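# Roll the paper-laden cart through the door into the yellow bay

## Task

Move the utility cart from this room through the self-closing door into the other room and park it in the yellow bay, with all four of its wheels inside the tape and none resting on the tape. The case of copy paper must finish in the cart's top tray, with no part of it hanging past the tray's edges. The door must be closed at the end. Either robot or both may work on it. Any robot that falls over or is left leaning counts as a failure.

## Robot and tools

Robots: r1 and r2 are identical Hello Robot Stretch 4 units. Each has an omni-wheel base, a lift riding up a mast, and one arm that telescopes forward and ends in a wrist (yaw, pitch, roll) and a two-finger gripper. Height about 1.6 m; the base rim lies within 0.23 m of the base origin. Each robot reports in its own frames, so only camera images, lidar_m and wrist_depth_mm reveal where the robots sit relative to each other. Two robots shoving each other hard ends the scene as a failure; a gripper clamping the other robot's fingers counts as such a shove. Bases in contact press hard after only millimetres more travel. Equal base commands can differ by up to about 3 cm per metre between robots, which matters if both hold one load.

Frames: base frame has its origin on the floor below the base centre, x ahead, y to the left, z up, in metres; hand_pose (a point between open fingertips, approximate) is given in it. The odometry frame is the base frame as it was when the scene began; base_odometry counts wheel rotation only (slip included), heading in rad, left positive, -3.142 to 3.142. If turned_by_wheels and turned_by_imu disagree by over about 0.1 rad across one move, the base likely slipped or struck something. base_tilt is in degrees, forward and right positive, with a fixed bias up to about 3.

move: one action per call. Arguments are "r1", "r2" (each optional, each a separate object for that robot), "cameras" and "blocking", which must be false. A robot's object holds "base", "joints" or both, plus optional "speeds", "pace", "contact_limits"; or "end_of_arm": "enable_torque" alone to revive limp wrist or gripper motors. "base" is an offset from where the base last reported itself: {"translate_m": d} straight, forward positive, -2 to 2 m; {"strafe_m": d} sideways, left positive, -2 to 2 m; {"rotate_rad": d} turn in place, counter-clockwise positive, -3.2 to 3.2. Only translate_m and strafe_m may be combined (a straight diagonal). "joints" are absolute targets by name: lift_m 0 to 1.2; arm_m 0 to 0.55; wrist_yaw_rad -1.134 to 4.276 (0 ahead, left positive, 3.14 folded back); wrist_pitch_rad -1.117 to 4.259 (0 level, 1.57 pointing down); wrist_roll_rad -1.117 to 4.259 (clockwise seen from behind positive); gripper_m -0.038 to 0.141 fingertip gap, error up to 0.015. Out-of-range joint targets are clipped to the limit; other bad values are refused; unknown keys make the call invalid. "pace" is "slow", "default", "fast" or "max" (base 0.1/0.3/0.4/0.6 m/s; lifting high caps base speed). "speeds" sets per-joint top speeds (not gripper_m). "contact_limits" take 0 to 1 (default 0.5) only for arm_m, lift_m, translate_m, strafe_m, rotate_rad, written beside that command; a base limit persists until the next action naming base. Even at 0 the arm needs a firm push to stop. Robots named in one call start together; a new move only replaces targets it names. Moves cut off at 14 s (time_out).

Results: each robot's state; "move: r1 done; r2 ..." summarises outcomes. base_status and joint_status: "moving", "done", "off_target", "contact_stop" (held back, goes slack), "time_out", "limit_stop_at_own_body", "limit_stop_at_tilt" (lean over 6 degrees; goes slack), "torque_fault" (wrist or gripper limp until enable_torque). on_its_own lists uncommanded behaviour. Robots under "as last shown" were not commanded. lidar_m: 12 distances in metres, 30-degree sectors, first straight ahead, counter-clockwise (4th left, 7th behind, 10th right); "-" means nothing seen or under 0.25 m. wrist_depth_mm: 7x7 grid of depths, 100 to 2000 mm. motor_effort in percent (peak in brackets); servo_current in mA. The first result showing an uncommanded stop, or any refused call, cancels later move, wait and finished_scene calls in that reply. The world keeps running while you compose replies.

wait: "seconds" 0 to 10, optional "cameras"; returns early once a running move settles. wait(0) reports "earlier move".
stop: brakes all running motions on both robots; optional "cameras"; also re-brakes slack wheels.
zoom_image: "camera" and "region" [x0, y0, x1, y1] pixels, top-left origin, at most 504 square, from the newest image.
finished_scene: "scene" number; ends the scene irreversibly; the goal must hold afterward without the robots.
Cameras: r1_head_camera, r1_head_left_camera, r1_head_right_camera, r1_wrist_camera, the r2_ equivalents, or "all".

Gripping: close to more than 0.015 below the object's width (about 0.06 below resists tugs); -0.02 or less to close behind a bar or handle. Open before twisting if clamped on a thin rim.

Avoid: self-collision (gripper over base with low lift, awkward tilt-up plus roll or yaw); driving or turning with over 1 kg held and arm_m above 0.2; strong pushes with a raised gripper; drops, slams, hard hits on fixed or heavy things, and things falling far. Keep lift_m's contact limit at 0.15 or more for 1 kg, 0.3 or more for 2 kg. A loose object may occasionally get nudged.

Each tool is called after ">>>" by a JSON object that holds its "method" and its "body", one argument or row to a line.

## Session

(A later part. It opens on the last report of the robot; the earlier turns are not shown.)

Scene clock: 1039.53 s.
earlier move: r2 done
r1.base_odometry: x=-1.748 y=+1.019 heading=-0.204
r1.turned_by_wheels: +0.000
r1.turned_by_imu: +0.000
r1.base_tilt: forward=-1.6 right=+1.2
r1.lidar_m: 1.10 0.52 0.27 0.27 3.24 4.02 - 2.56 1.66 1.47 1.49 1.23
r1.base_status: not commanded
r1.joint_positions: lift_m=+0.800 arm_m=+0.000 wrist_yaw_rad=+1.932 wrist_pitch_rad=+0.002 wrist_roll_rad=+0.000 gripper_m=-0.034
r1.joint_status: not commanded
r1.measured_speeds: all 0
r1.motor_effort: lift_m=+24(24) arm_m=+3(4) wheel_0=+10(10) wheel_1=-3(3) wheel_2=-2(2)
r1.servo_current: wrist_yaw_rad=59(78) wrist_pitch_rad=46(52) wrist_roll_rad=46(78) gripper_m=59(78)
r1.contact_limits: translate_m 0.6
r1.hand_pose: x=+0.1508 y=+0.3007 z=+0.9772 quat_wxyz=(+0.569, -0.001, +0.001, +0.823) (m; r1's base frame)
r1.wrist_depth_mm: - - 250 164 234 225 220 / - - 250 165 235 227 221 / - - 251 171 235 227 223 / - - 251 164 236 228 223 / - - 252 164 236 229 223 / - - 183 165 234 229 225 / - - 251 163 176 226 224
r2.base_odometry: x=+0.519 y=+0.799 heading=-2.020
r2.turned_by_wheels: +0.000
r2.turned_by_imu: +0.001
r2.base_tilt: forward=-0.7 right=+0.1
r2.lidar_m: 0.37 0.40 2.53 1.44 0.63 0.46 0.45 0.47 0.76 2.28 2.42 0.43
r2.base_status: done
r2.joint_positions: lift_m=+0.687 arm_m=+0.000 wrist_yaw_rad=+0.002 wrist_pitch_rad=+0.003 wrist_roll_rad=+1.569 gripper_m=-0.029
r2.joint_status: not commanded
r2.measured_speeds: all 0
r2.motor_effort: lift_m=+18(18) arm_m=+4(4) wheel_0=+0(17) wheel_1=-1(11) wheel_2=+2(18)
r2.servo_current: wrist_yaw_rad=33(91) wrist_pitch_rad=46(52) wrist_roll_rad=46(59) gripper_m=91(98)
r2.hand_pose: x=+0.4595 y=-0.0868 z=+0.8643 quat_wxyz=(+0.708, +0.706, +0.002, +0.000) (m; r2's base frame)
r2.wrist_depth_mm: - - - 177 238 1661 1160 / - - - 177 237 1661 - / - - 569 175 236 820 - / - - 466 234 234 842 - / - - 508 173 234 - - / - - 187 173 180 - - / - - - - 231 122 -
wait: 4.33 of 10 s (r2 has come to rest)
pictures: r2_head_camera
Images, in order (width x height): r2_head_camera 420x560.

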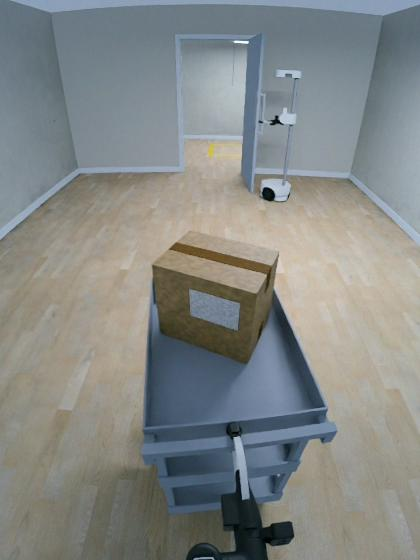

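>>> {"method": "move", "body": {
  "blocking": false,
  "r2": {"base":{"translate_m":0.2,"strafe_m":-0.03},"pace":"slow"}
}}

>>> {"method": "wait", "body": {
  "seconds": 4,
  "cameras": ["r2_head_camera"]
}}

Scene clock: 1049.17 s.
move: r2 moving
r1: as last shown
r1.base_tilt: forward=-1.6 right=+1.3
r1.lidar_m: 1.10 0.51 0.26 0.30 3.27 4.04 - 2.54 1.62 1.46 1.50 1.24
r1.motor_effort: lift_m=+24(24) arm_m=+4(4) wheel_0=+10(10) wheel_1=-3(3) wheel_2=-2(2)
r1.servo_current: wrist_yaw_rad=46(72) wrist_pitch_rad=46(52) wrist_roll_rad=52(59) gripper_m=59(65)
r1.contact_limits: translate_m 0.6
r1.wrist_depth_mm: - - 250 164 233 226 221 / - - 250 164 235 227 221 / - - 252 171 234 227 223 / - - 251 164 236 229 223 / - - 252 163 236 229 223 / - - 183 165 234 230 224 / - - 251 163 176 226 224
r2.base_odometry: x=+0.512 y=+0.789 heading=-2.019
r2.turned_by_wheels: +0.000
r2.turned_by_imu: +0.001
r2.base_tilt: forward=-0.7 right=+0.0
r2.lidar_m: 0.38 0.40 2.52 1.51 0.63 0.49 0.46 0.51 0.78 2.27 2.44 0.43
r2.base_status: translate_m moving; strafe_m moving
r2.joint_positions: lift_m=+0.687 arm_m=+0.000 wrist_yaw_rad=+0.002 wrist_pitch_rad=+0.003 wrist_roll_rad=+1.569 gripper_m=-0.029
r2.joint_status: not commanded
r2.measured_speeds: translate_m=+0.049 strafe_m=-0.007 rotate_rad=-0.002 lift_m=+0.000 arm_m=+0.000 wrist_yaw_rad=+0.000 wrist_pitch_rad=+0.000 wrist_roll_rad=+0.000
r2.motor_effort: lift_m=+18(18) arm_m=+4(4) wheel_0=+5(12) wheel_1=+7(7) wheel_2=-9(11)
r2.servo_current: wrist_yaw_rad=46(52) wrist_pitch_rad=39(46) wrist_roll_rad=46(52) gripper_m=98(98)
r2.hand_pose: x=+0.4595 y=-0.0868 z=+0.8643 quat_wxyz=(+0.708, +0.706, +0.002, +0.000) (m; r2's base frame)
r2.wrist_depth_mm: - - - 175 236 1618 1160 / - - - 175 236 1576 - / - - 564 174 235 - - / - - 466 234 235 831 - / - - 508 173 234 - - / - - 185 173 179 - - / - - - - 232 1499 -
pictures: none

Scene clock: 1051.97 s.
earlier move: r2 done
r1.base_odometry: x=-1.748 y=+1.019 heading=-0.204
r1.turned_by_wheels: +0.000
r1.turned_by_imu: +0.000
r1.base_tilt: forward=-1.6 right=+1.2
r1.lidar_m: 1.09 0.51 0.26 0.31 3.26 4.03 - 2.55 1.62 1.48 1.48 1.20
r1.base_status: not commanded
r1.joint_positions: lift_m=+0.800 arm_m=+0.000 wrist_yaw_rad=+1.932 wrist_pitch_rad=+0.002 wrist_roll_rad=+0.000 gripper_m=-0.034
r1.joint_status: not commanded
r1.measured_speeds: all 0
r1.motor_effort: lift_m=+24(24) arm_m=+4(4) wheel_0=+9(11) wheel_1=-3(3) wheel_2=-2(2)
r1.servo_current: wrist_yaw_rad=59(72) wrist_pitch_rad=46(52) wrist_roll_rad=52(72) gripper_m=65(72)
r1.contact_limits: translate_m 0.6
r1.hand_pose: x=+0.1508 y=+0.3007 z=+0.9772 quat_wxyz=(+0.569, -0.001, +0.001, +0.823) (m; r1's base frame)
r1.wrist_depth_mm: - - 249 165 234 226 221 / - - 250 164 235 227 220 / - - 250 171 235 229 222 / - - 252 164 235 229 223 / - - 253 164 236 229 223 / - - 184 165 234 229 224 / - - 252 163 177 227 224
r2.base_odometry: x=+0.405 y=+0.632 heading=-2.020
r2.turned_by_wheels: +0.000
r2.turned_by_imu: +0.000
r2.base_tilt: forward=-0.7 right=+0.1
r2.lidar_m: 0.39 0.42 2.55 2.07 0.90 0.68 0.62 0.70 1.04 2.24 2.43 0.43
r2.base_status: done
r2.joint_positions: lift_m=+0.687 arm_m=+0.000 wrist_yaw_rad=-0.001 wrist_pitch_rad=+0.003 wrist_roll_rad=+1.569 gripper_m=-0.029
r2.joint_status: not commanded
r2.measured_speeds: all 0
r2.motor_effort: lift_m=+18(18) arm_m=+4(4) wheel_0=+2(14) wheel_1=+4(8) wheel_2=-8(12)
r2.servo_current: wrist_yaw_rad=39(59) wrist_pitch_rad=46(52) wrist_roll_rad=39(59) gripper_m=91(98)
r2.hand_pose: x=+0.4592 y=-0.0877 z=+0.8643 quat_wxyz=(+0.708, +0.706, +0.001, -0.001) (m; r2's base frame)
r2.wrist_depth_mm: - - - 163 222 1661 1182 / - - - 165 224 759 - / - - 484 167 227 - - / - - 477 169 229 - - / - - 525 171 231 842 - / - - 185 172 179 - - / - - - - 236 1537 500
wait: 2.80 of 4 s (r2 has come to rest)
pictures: r2_head_camera
Images, in order (width x height): r2_head_camera 420x560.

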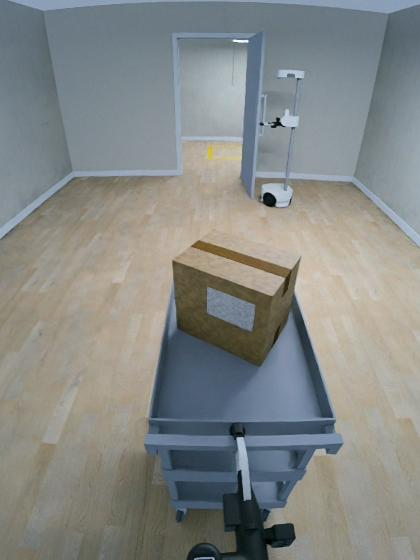

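>>> {"method": "move", "body": {
  "blocking": false,
  "r2": {"base":{"translate_m":0.25,"strafe_m":0.0},"pace":"slow"}
}}

>>> {"method": "wait", "body": {
  "seconds": 4,
  "cameras": ["r2_head_camera"]
}}

Scene clock: 1056.60 s.
move: r2 moving
r1: as last shown
r1.base_tilt: forward=-1.6 right=+1.3
r1.lidar_m: 1.11 0.54 0.27 0.27 3.30 4.06 3.04 2.55 1.65 1.47 1.49 1.21
r1.motor_effort: lift_m=+24(24) arm_m=+4(4) wheel_0=+10(10) wheel_1=-2(3) wheel_2=-2(2)
r1.servo_current: wrist_yaw_rad=59(65) wrist_pitch_rad=39(52) wrist_roll_rad=39(59) gripper_m=59(72)
r1.contact_limits: translate_m 0.6
r1.wrist_depth_mm: - - 250 164 233 227 220 / - - 251 165 234 226 222 / - - 251 171 235 228 221 / - - 252 164 236 228 222 / - - 252 164 236 229 224 / - - 184 164 234 229 224 / - - 249 163 176 226 224
r2.base_odometry: x=+0.400 y=+0.621 heading=-2.020
r2.turned_by_wheels: +0.000
r2.turned_by_imu: +0.000
r2.base_tilt: forward=-0.7 right=+0.1
r2.lidar_m: 0.42 0.43 2.54 2.12 0.92 0.68 0.67 0.72 1.07 2.25 2.44 0.41
r2.base_status: translate_m moving; strafe_m moving
r2.joint_positions: lift_m=+0.687 arm_m=+0.000 wrist_yaw_rad=-0.001 wrist_pitch_rad=+0.003 wrist_roll_rad=+1.569 gripper_m=-0.029
r2.joint_status: not commanded
r2.measured_speeds: translate_m=+0.049 strafe_m=+0.000 rotate_rad=+0.000 lift_m=+0.000 arm_m=+0.000 wrist_yaw_rad=+0.000 wrist_pitch_rad=+0.000 wrist_roll_rad=+0.000
r2.motor_effort: lift_m=+18(18) arm_m=+4(4) wheel_0=+4(8) wheel_1=+6(8) wheel_2=-14(14)
r2.servo_current: wrist_yaw_rad=46(52) wrist_pitch_rad=46(46) wrist_roll_rad=46(59) gripper_m=91(98)
r2.hand_pose: x=+0.4592 y=-0.0878 z=+0.8643 quat_wxyz=(+0.708, +0.706, +0.001, -0.002) (m; r2's base frame)
r2.wrist_depth_mm: - - - 163 220 1708 1160 / - - - 165 224 759 - / - - 480 167 225 - - / - - 477 169 229 - - / - - 535 170 231 831 - / - - 185 172 178 - - / - - - - 236 1499 504
pictures: none

Scene clock: 1059.87 s.
earlier move: r2 done
r1.base_odometry: x=-1.748 y=+1.019 heading=-0.204
r1.turned_by_wheels: +0.000
r1.turned_by_imu: +0.000
r1.base_tilt: forward=-1.6 right=+1.2
r1.lidar_m: 1.11 0.53 0.28 0.29 3.26 4.01 2.73 2.57 1.62 1.48 1.49 1.21
r1.base_status: not commanded
r1.joint_positions: lift_m=+0.800 arm_m=+0.000 wrist_yaw_rad=+1.932 wrist_pitch_rad=+0.002 wrist_roll_rad=+0.000 gripper_m=-0.034
r1.joint_status: not commanded
r1.measured_speeds: all 0
r1.motor_effort: lift_m=+24(24) arm_m=+4(4) wheel_0=+10(10) wheel_1=-3(3) wheel_2=-2(2)
r1.servo_current: wrist_yaw_rad=46(72) wrist_pitch_rad=39(52) wrist_roll_rad=39(65) gripper_m=65(72)
r1.contact_limits: translate_m 0.6
r1.hand_pose: x=+0.1508 y=+0.3007 z=+0.9772 quat_wxyz=(+0.569, -0.001, +0.001, +0.823) (m; r1's base frame)
r1.wrist_depth_mm: - - 250 165 232 226 220 / - - 249 164 234 227 222 / - - 250 170 235 227 222 / - - 251 164 236 228 223 / - - 252 164 235 229 224 / - - 184 164 234 229 224 / - - 252 163 177 226 224
r2.base_odometry: x=+0.297 y=+0.407 heading=-2.020
r2.turned_by_wheels: +0.000
r2.turned_by_imu: +0.000
r2.base_tilt: forward=-0.7 right=+0.0
r2.lidar_m: 0.40 0.43 2.49 2.46 1.24 0.93 0.91 0.97 1.45 2.28 2.45 0.40
r2.base_status: done
r2.joint_positions: lift_m=+0.687 arm_m=+0.000 wrist_yaw_rad=-0.003 wrist_pitch_rad=+0.003 wrist_roll_rad=+1.569 gripper_m=-0.029
r2.joint_status: not commanded
r2.measured_speeds: all 0
r2.motor_effort: lift_m=+18(18) arm_m=+4(4) wheel_0=+3(8) wheel_1=+5(8) wheel_2=-7(15)
r2.servo_current: wrist_yaw_rad=52(59) wrist_pitch_rad=39(52) wrist_roll_rad=46(65) gripper_m=91(98)
r2.hand_pose: x=+0.4590 y=-0.0882 z=+0.8643 quat_wxyz=(+0.708, +0.706, +0.000, -0.002) (m; r2's base frame)
r2.wrist_depth_mm: - - - 158 216 1576 - / - - 603 161 220 732 - / - - 452 164 223 - - / - - 480 167 228 - - / - - 549 170 231 - - / - - 183 172 178 - - / - - - - 238 539 488
wait: 3.27 of 4 s (r2 has come to rest)
pictures: r2_head_camera
Images, in order (width x height): r2_head_camera 420x560.

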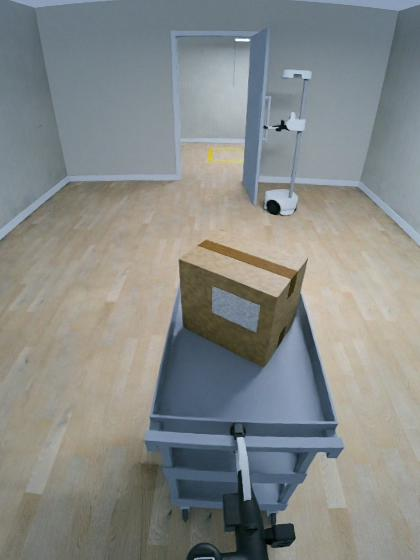

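>>> {"method": "move", "body": {
  "blocking": false,
  "r2": {"base":{"translate_m":0.35,"strafe_m":-0.05},"pace":"slow"}
}}

>>> {"method": "wait", "body": {
  "seconds": 5,
  "cameras": ["r2_head_camera"]
}}

Scene clock: 1066.63 s.
move: r2 moving
r1: as last shown
r1.lidar_m: 1.11 0.49 0.26 0.31 3.25 4.05 2.74 2.54 1.64 1.48 1.48 1.23
r1.servo_current: wrist_yaw_rad=52(78) wrist_pitch_rad=39(46) wrist_roll_rad=46(65) gripper_m=65(65)
r1.contact_limits: translate_m 0.6
r1.wrist_depth_mm: - - 249 164 233 227 220 / - - 250 165 234 226 220 / - - 250 171 235 227 222 / - - 251 165 236 229 222 / - - 251 165 236 228 223 / - - 184 165 234 229 224 / - - 252 163 176 227 224
r2.base_odometry: x=+0.290 y=+0.397 heading=-2.020
r2.turned_by_wheels: +0.000
r2.turned_by_imu: +0.000
r2.base_tilt: forward=-0.7 right=+0.1
r2.lidar_m: 0.40 0.43 2.50 2.43 1.24 0.94 0.92 0.98 1.44 2.27 2.45 0.42
r2.base_status: translate_m moving; strafe_m moving
r2.joint_positions: lift_m=+0.687 arm_m=+0.000 wrist_yaw_rad=-0.003 wrist_pitch_rad=+0.003 wrist_roll_rad=+1.569 gripper_m=-0.029
r2.joint_status: not commanded
r2.measured_speeds: translate_m=+0.049 strafe_m=-0.007 rotate_rad=+0.001 lift_m=+0.000 arm_m=+0.000 wrist_yaw_rad=+0.000 wrist_pitch_rad=+0.000 wrist_roll_rad=+0.000
r2.motor_effort: lift_m=+17(18) arm_m=+4(4) wheel_0=+1(10) wheel_1=+5(6) wheel_2=-12(13)
r2.servo_current: wrist_yaw_rad=39(59) wrist_pitch_rad=39(46) wrist_roll_rad=46(52) gripper_m=91(98)
r2.hand_pose: x=+0.4590 y=-0.0882 z=+0.8643 quat_wxyz=(+0.708, +0.706, +0.000, -0.002) (m; r2's base frame)
r2.wrist_depth_mm: - - - 158 216 1618 - / - - 609 161 219 732 - / - - 455 164 222 - - / - - 480 167 228 - - / - - 549 170 231 - - / - - 185 172 178 - - / - - - - 238 544 484
pictures: none

Scene clock: 1070.93 s.
earlier move: r2 done
r1.base_odometry: x=-1.748 y=+1.019 heading=-0.204
r1.turned_by_wheels: +0.000
r1.turned_by_imu: +0.000
r1.base_tilt: forward=-1.6 right=+1.2
r1.lidar_m: 1.12 0.50 0.27 0.28 3.27 4.03 2.38 2.57 1.65 1.48 1.51 1.24
r1.base_status: not commanded
r1.joint_positions: lift_m=+0.800 arm_m=+0.000 wrist_yaw_rad=+1.932 wrist_pitch_rad=+0.002 wrist_roll_rad=+0.000 gripper_m=-0.034
r1.joint_status: not commanded
r1.measured_speeds: all 0
r1.motor_effort: lift_m=+24(24) arm_m=+4(4) wheel_0=+10(11) wheel_1=-2(3) wheel_2=-2(2)
r1.servo_current: wrist_yaw_rad=46(78) wrist_pitch_rad=39(52) wrist_roll_rad=39(65) gripper_m=65(72)
r1.contact_limits: translate_m 0.6
r1.hand_pose: x=+0.1508 y=+0.3007 z=+0.9772 quat_wxyz=(+0.569, -0.001, +0.001, +0.823) (m; r1's base frame)
r1.wrist_depth_mm: - - 249 164 233 226 220 / - - 252 164 235 227 221 / - - 251 171 236 228 223 / - - 251 164 236 227 223 / - - 251 164 236 229 223 / - - 183 164 234 229 223 / - - 251 163 176 226 224
r2.base_odometry: x=+0.100 y=+0.114 heading=-2.020
r2.turned_by_wheels: +0.001
r2.turned_by_imu: +0.002
r2.base_tilt: forward=-0.7 right=+0.0
r2.lidar_m: 0.40 0.43 2.49 2.48 1.70 1.29 1.26 1.36 1.97 2.25 2.42 0.42
r2.base_status: done
r2.joint_positions: lift_m=+0.687 arm_m=+0.000 wrist_yaw_rad=+0.000 wrist_pitch_rad=+0.003 wrist_roll_rad=+1.569 gripper_m=-0.029
r2.joint_status: not commanded
r2.measured_speeds: all 0
r2.motor_effort: lift_m=+18(18) arm_m=+4(5) wheel_0=+6(13) wheel_1=+4(8) wheel_2=-5(13)
r2.servo_current: wrist_yaw_rad=46(65) wrist_pitch_rad=39(52) wrist_roll_rad=52(65) gripper_m=91(98)
r2.hand_pose: x=+0.4593 y=-0.0873 z=+0.8643 quat_wxyz=(+0.708, +0.706, +0.001, -0.001) (m; r2's base frame)
r2.wrist_depth_mm: - - - 160 216 1576 - / - - 621 162 220 759 - / - - 466 164 223 - - / - - 480 167 226 - - / - - 539 170 230 - - / - - 187 172 179 - - / - - - - 238 549 484
wait: 4.30 of 5 s (r2 has come to rest)
pictures: r2_head_camera
Images, in order (width x height): r2_head_camera 420x560.

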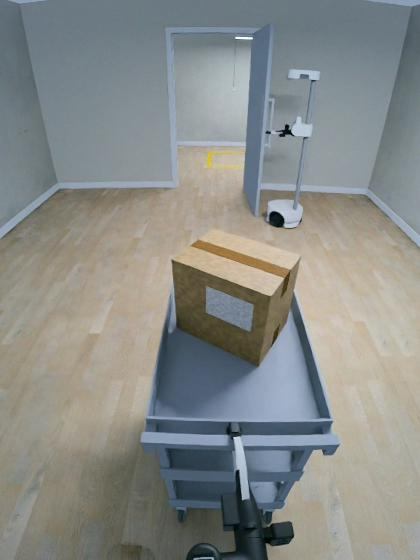

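>>> {"method": "move", "body": {
  "blocking": false,
  "r2": {"base":{"translate_m":0.5,"strafe_m":-0.04},"pace":"slow"}
}}

>>> {"method": "wait", "body": {
  "seconds": 7,
  "cameras": ["r2_head_camera"]
}}

Scene clock: 1085.43 s.
move: r2 moving
r1: as last shown
r1.base_tilt: forward=-1.6 right=+1.3
r1.lidar_m: 1.09 0.52 0.26 0.30 3.27 4.00 2.34 2.55 1.64 1.46 1.50 1.22
r1.motor_effort: lift_m=+24(24) arm_m=+4(4) wheel_0=+10(10) wheel_1=-2(3) wheel_2=-2(2)
r1.servo_current: wrist_yaw_rad=39(59) wrist_pitch_rad=33(46) wrist_roll_rad=59(59) gripper_m=72(72)
r1.contact_limits: translate_m 0.6
r1.wrist_depth_mm: - - 250 164 234 228 221 / - - 250 164 235 227 222 / - - 251 171 236 227 222 / - - 252 164 236 229 222 / - - 253 164 236 229 223 / - - 184 165 235 229 224 / - - 251 163 176 225 225
r2.base_odometry: x=+0.094 y=+0.103 heading=-2.019
r2.turned_by_wheels: +0.000
r2.turned_by_imu: +0.001
r2.base_tilt: forward=-0.7 right=+0.1
r2.lidar_m: 0.38 0.44 2.52 2.46 1.70 1.29 1.29 1.34 2.01 2.25 2.40 0.43
r2.base_status: translate_m moving; strafe_m moving
r2.joint_positions: lift_m=+0.687 arm_m=+0.000 wrist_yaw_rad=+0.000 wrist_pitch_rad=+0.003 wrist_roll_rad=+1.569 gripper_m=-0.029
r2.joint_status: not commanded
r2.measured_speeds: translate_m=+0.048 strafe_m=-0.005 rotate_rad=-0.001 lift_m=+0.000 arm_m=+0.000 wrist_yaw_rad=+0.000 wrist_pitch_rad=+0.000 wrist_roll_rad=+0.000
r2.motor_effort: lift_m=+18(18) arm_m=+4(4) wheel_0=+11(13) wheel_1=+5(7) wheel_2=-11(11)
r2.servo_current: wrist_yaw_rad=46(52) wrist_pitch_rad=46(46) wrist_roll_rad=39(59) gripper_m=91(98)
r2.hand_pose: x=+0.4593 y=-0.0873 z=+0.8643 quat_wxyz=(+0.708, +0.706, +0.001, -0.001) (m; r2's base frame)
r2.wrist_depth_mm: - - - 160 216 1537 - / - - 621 162 220 750 - / - - 466 165 223 - - / - - 477 167 227 - - / - - 539 169 231 - - / - - 186 172 178 - - / - - - - 236 549 484
pictures: none

Scene clock: 1091.23 s.
earlier move: r2 done
r1.base_odometry: x=-1.748 y=+1.019 heading=-0.204
r1.turned_by_wheels: +0.000
r1.turned_by_imu: +0.000
r1.base_tilt: forward=-1.6 right=+1.2
r1.lidar_m: 1.12 0.54 0.26 0.30 3.24 2.01 1.88 2.55 1.64 1.47 1.50 1.21
r1.base_status: not commanded
r1.joint_positions: lift_m=+0.800 arm_m=+0.000 wrist_yaw_rad=+1.932 wrist_pitch_rad=+0.002 wrist_roll_rad=+0.000 gripper_m=-0.034
r1.joint_status: not commanded
r1.measured_speeds: all 0
r1.motor_effort: lift_m=+24(24) arm_m=+4(4) wheel_0=+10(10) wheel_1=-2(3) wheel_2=-2(2)
r1.servo_current: wrist_yaw_rad=33(65) wrist_pitch_rad=46(52) wrist_roll_rad=46(78) gripper_m=65(72)
r1.contact_limits: translate_m 0.6
r1.hand_pose: x=+0.1508 y=+0.3007 z=+0.9772 quat_wxyz=(+0.569, -0.001, +0.001, +0.823) (m; r1's base frame)
r1.wrist_depth_mm: - - 250 165 233 225 221 / - - 250 164 235 226 221 / - - 250 171 234 228 222 / - - 251 165 236 229 223 / - - 252 164 235 228 222 / - - 183 165 235 229 224 / - - 250 163 177 227 224
r2.base_odometry: x=-0.153 y=-0.319 heading=-2.020
r2.turned_by_wheels: +0.000
r2.turned_by_imu: +0.000
r2.base_tilt: forward=-0.7 right=+0.1
r2.lidar_m: 0.39 0.44 2.53 2.45 2.34 1.80 1.78 1.89 2.34 2.27 2.42 0.41
r2.base_status: done
r2.joint_positions: lift_m=+0.687 arm_m=+0.000 wrist_yaw_rad=+0.000 wrist_pitch_rad=+0.003 wrist_roll_rad=+1.569 gripper_m=-0.029
r2.joint_status: not commanded
r2.measured_speeds: all 0
r2.motor_effort: lift_m=+18(18) arm_m=+4(4) wheel_0=+1(13) wheel_1=+4(8) wheel_2=-7(12)
r2.servo_current: wrist_yaw_rad=46(59) wrist_pitch_rad=46(52) wrist_roll_rad=59(78) gripper_m=91(104)
r2.hand_pose: x=+0.4593 y=-0.0874 z=+0.8643 quat_wxyz=(+0.708, +0.706, +0.001, -0.001) (m; r2's base frame)
r2.wrist_depth_mm: - - - 165 223 1661 1160 / - - - 167 225 759 - / - - 488 168 228 - - / - - 477 171 230 - - / - - 530 171 232 831 - / - - 185 172 179 - - / - - - - 236 1464 500
wait: 5.80 of 7 s (r2 has come to rest)
pictures: r2_head_camera
Images, in order (width x height): r2_head_camera 420x560.

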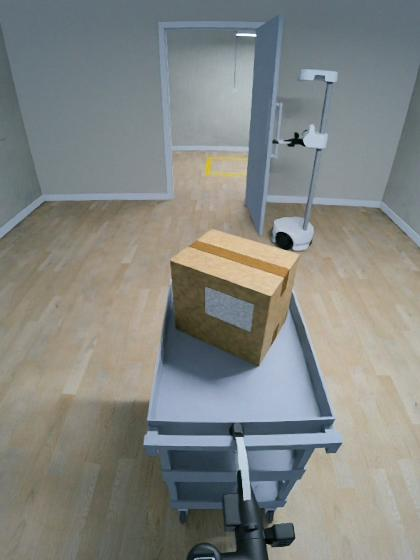

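>>> {"method": "move", "body": {
  "blocking": false,
  "r2": {"base":{"translate_m":0.7,"strafe_m":-0.03},"pace":"slow"}
}}

>>> {"method": "wait", "body": {
  "seconds": 9,
  "cameras": ["r2_head_camera"]
}}

Scene clock: 1097.30 s.
move: r2 moving
r1: as last shown
r1.lidar_m: 1.10 0.54 0.27 0.29 3.27 2.00 1.84 2.56 1.64 1.47 1.49 1.23
r1.motor_effort: lift_m=+24(24) arm_m=+4(4) wheel_0=+10(10) wheel_1=-3(3) wheel_2=-2(2)
r1.servo_current: wrist_yaw_rad=39(65) wrist_pitch_rad=46(46) wrist_roll_rad=52(65) gripper_m=65(72)
r1.contact_limits: translate_m 0.6
r1.wrist_depth_mm: - - 249 164 233 227 220 / - - 250 164 235 226 221 / - - 252 171 235 228 222 / - - 252 165 236 228 223 / - - 253 164 236 229 224 / - - 184 165 235 229 224 / - - 252 163 177 226 224
r2.base_odometry: x=-0.158 y=-0.330 heading=-2.020
r2.turned_by_wheels: +0.000
r2.turned_by_imu: +0.000
r2.base_tilt: forward=-0.7 right=+0.1
r2.lidar_m: 0.40 0.41 2.49 2.45 2.34 1.81 1.77 1.92 2.34 2.26 2.42 0.42
r2.base_status: translate_m moving; strafe_m moving
r2.joint_positions: lift_m=+0.687 arm_m=+0.000 wrist_yaw_rad=+0.000 wrist_pitch_rad=+0.003 wrist_roll_rad=+1.569 gripper_m=-0.029
r2.joint_status: not commanded
r2.measured_speeds: translate_m=+0.049 strafe_m=-0.002 rotate_rad=+0.000 lift_m=+0.000 arm_m=+0.000 wrist_yaw_rad=+0.000 wrist_pitch_rad=+0.000 wrist_roll_rad=+0.000
r2.motor_effort: lift_m=+18(18) arm_m=+4(4) wheel_0=+8(8) wheel_1=+7(7) wheel_2=-13(13)
r2.servo_current: wrist_yaw_rad=39(52) wrist_pitch_rad=39(46) wrist_roll_rad=59(59) gripper_m=91(98)
r2.hand_pose: x=+0.4593 y=-0.0874 z=+0.8643 quat_wxyz=(+0.708, +0.706, +0.001, -0.001) (m; r2's base frame)
r2.wrist_depth_mm: - - - 165 224 1708 1160 / - - - 166 225 759 - / - - 492 168 228 - - / - - 473 170 229 - - / - - 525 171 231 831 - / - - 185 172 178 - - / - - - - 236 539 504
pictures: none

Scene clock: 1105.10 s.
earlier move: r2 done
r1.base_odometry: x=-1.748 y=+1.019 heading=-0.204
r1.turned_by_wheels: +0.000
r1.turned_by_imu: +0.000
r1.base_tilt: forward=-1.6 right=+1.3
r1.lidar_m: 1.10 0.50 0.27 0.28 3.26 1.21 1.26 2.54 1.65 1.48 1.49 1.22
r1.base_status: not commanded
r1.joint_positions: lift_m=+0.800 arm_m=+0.000 wrist_yaw_rad=+1.932 wrist_pitch_rad=+0.002 wrist_roll_rad=+0.000 gripper_m=-0.034
r1.joint_status: not commanded
r1.measured_speeds: all 0
r1.motor_effort: lift_m=+24(24) arm_m=+4(4) wheel_0=+10(11) wheel_1=-3(3) wheel_2=-2(2)
r1.servo_current: wrist_yaw_rad=52(72) wrist_pitch_rad=39(52) wrist_roll_rad=26(85) gripper_m=59(72)
r1.contact_limits: translate_m 0.6
r1.hand_pose: x=+0.1508 y=+0.3007 z=+0.9772 quat_wxyz=(+0.569, -0.001, +0.001, +0.823) (m; r1's base frame)
r1.wrist_depth_mm: - - 249 165 233 227 220 / - - 251 164 235 228 221 / - - 251 172 235 228 222 / - - 251 164 236 227 222 / - - 253 164 236 228 224 / - - 183 165 234 228 223 / - - 251 163 177 226 224
r2.base_odometry: x=-0.483 y=-0.937 heading=-2.020
r2.turned_by_wheels: +0.000
r2.turned_by_imu: +0.000
r2.base_tilt: forward=-0.7 right=+0.1
r2.lidar_m: 0.38 0.43 2.51 2.44 2.59 2.50 2.46 2.63 2.35 2.27 2.43 0.42
r2.base_status: done
r2.joint_positions: lift_m=+0.687 arm_m=+0.000 wrist_yaw_rad=-0.001 wrist_pitch_rad=+0.003 wrist_roll_rad=+1.569 gripper_m=-0.029
r2.joint_status: not commanded
r2.measured_speeds: all 0
r2.motor_effort: lift_m=+18(18) arm_m=+4(4) wheel_0=+3(9) wheel_1=+3(7) wheel_2=-7(14)
r2.servo_current: wrist_yaw_rad=52(65) wrist_pitch_rad=39(52) wrist_roll_rad=52(65) gripper_m=91(104)
r2.hand_pose: x=+0.4592 y=-0.0877 z=+0.8643 quat_wxyz=(+0.708, +0.706, +0.001, -0.001) (m; r2's base frame)
r2.wrist_depth_mm: - - - 162 220 1576 535 / - - - 163 222 759 - / - - 473 166 226 - - / - - 477 169 228 - - / - - 535 171 231 - - / - - 185 172 178 - - / - - - - 237 559 492
wait: 7.80 of 9 s (r2 has come to rest)
pictures: r2_head_camera
Images, in order (width x height): r2_head_camera 420x560.

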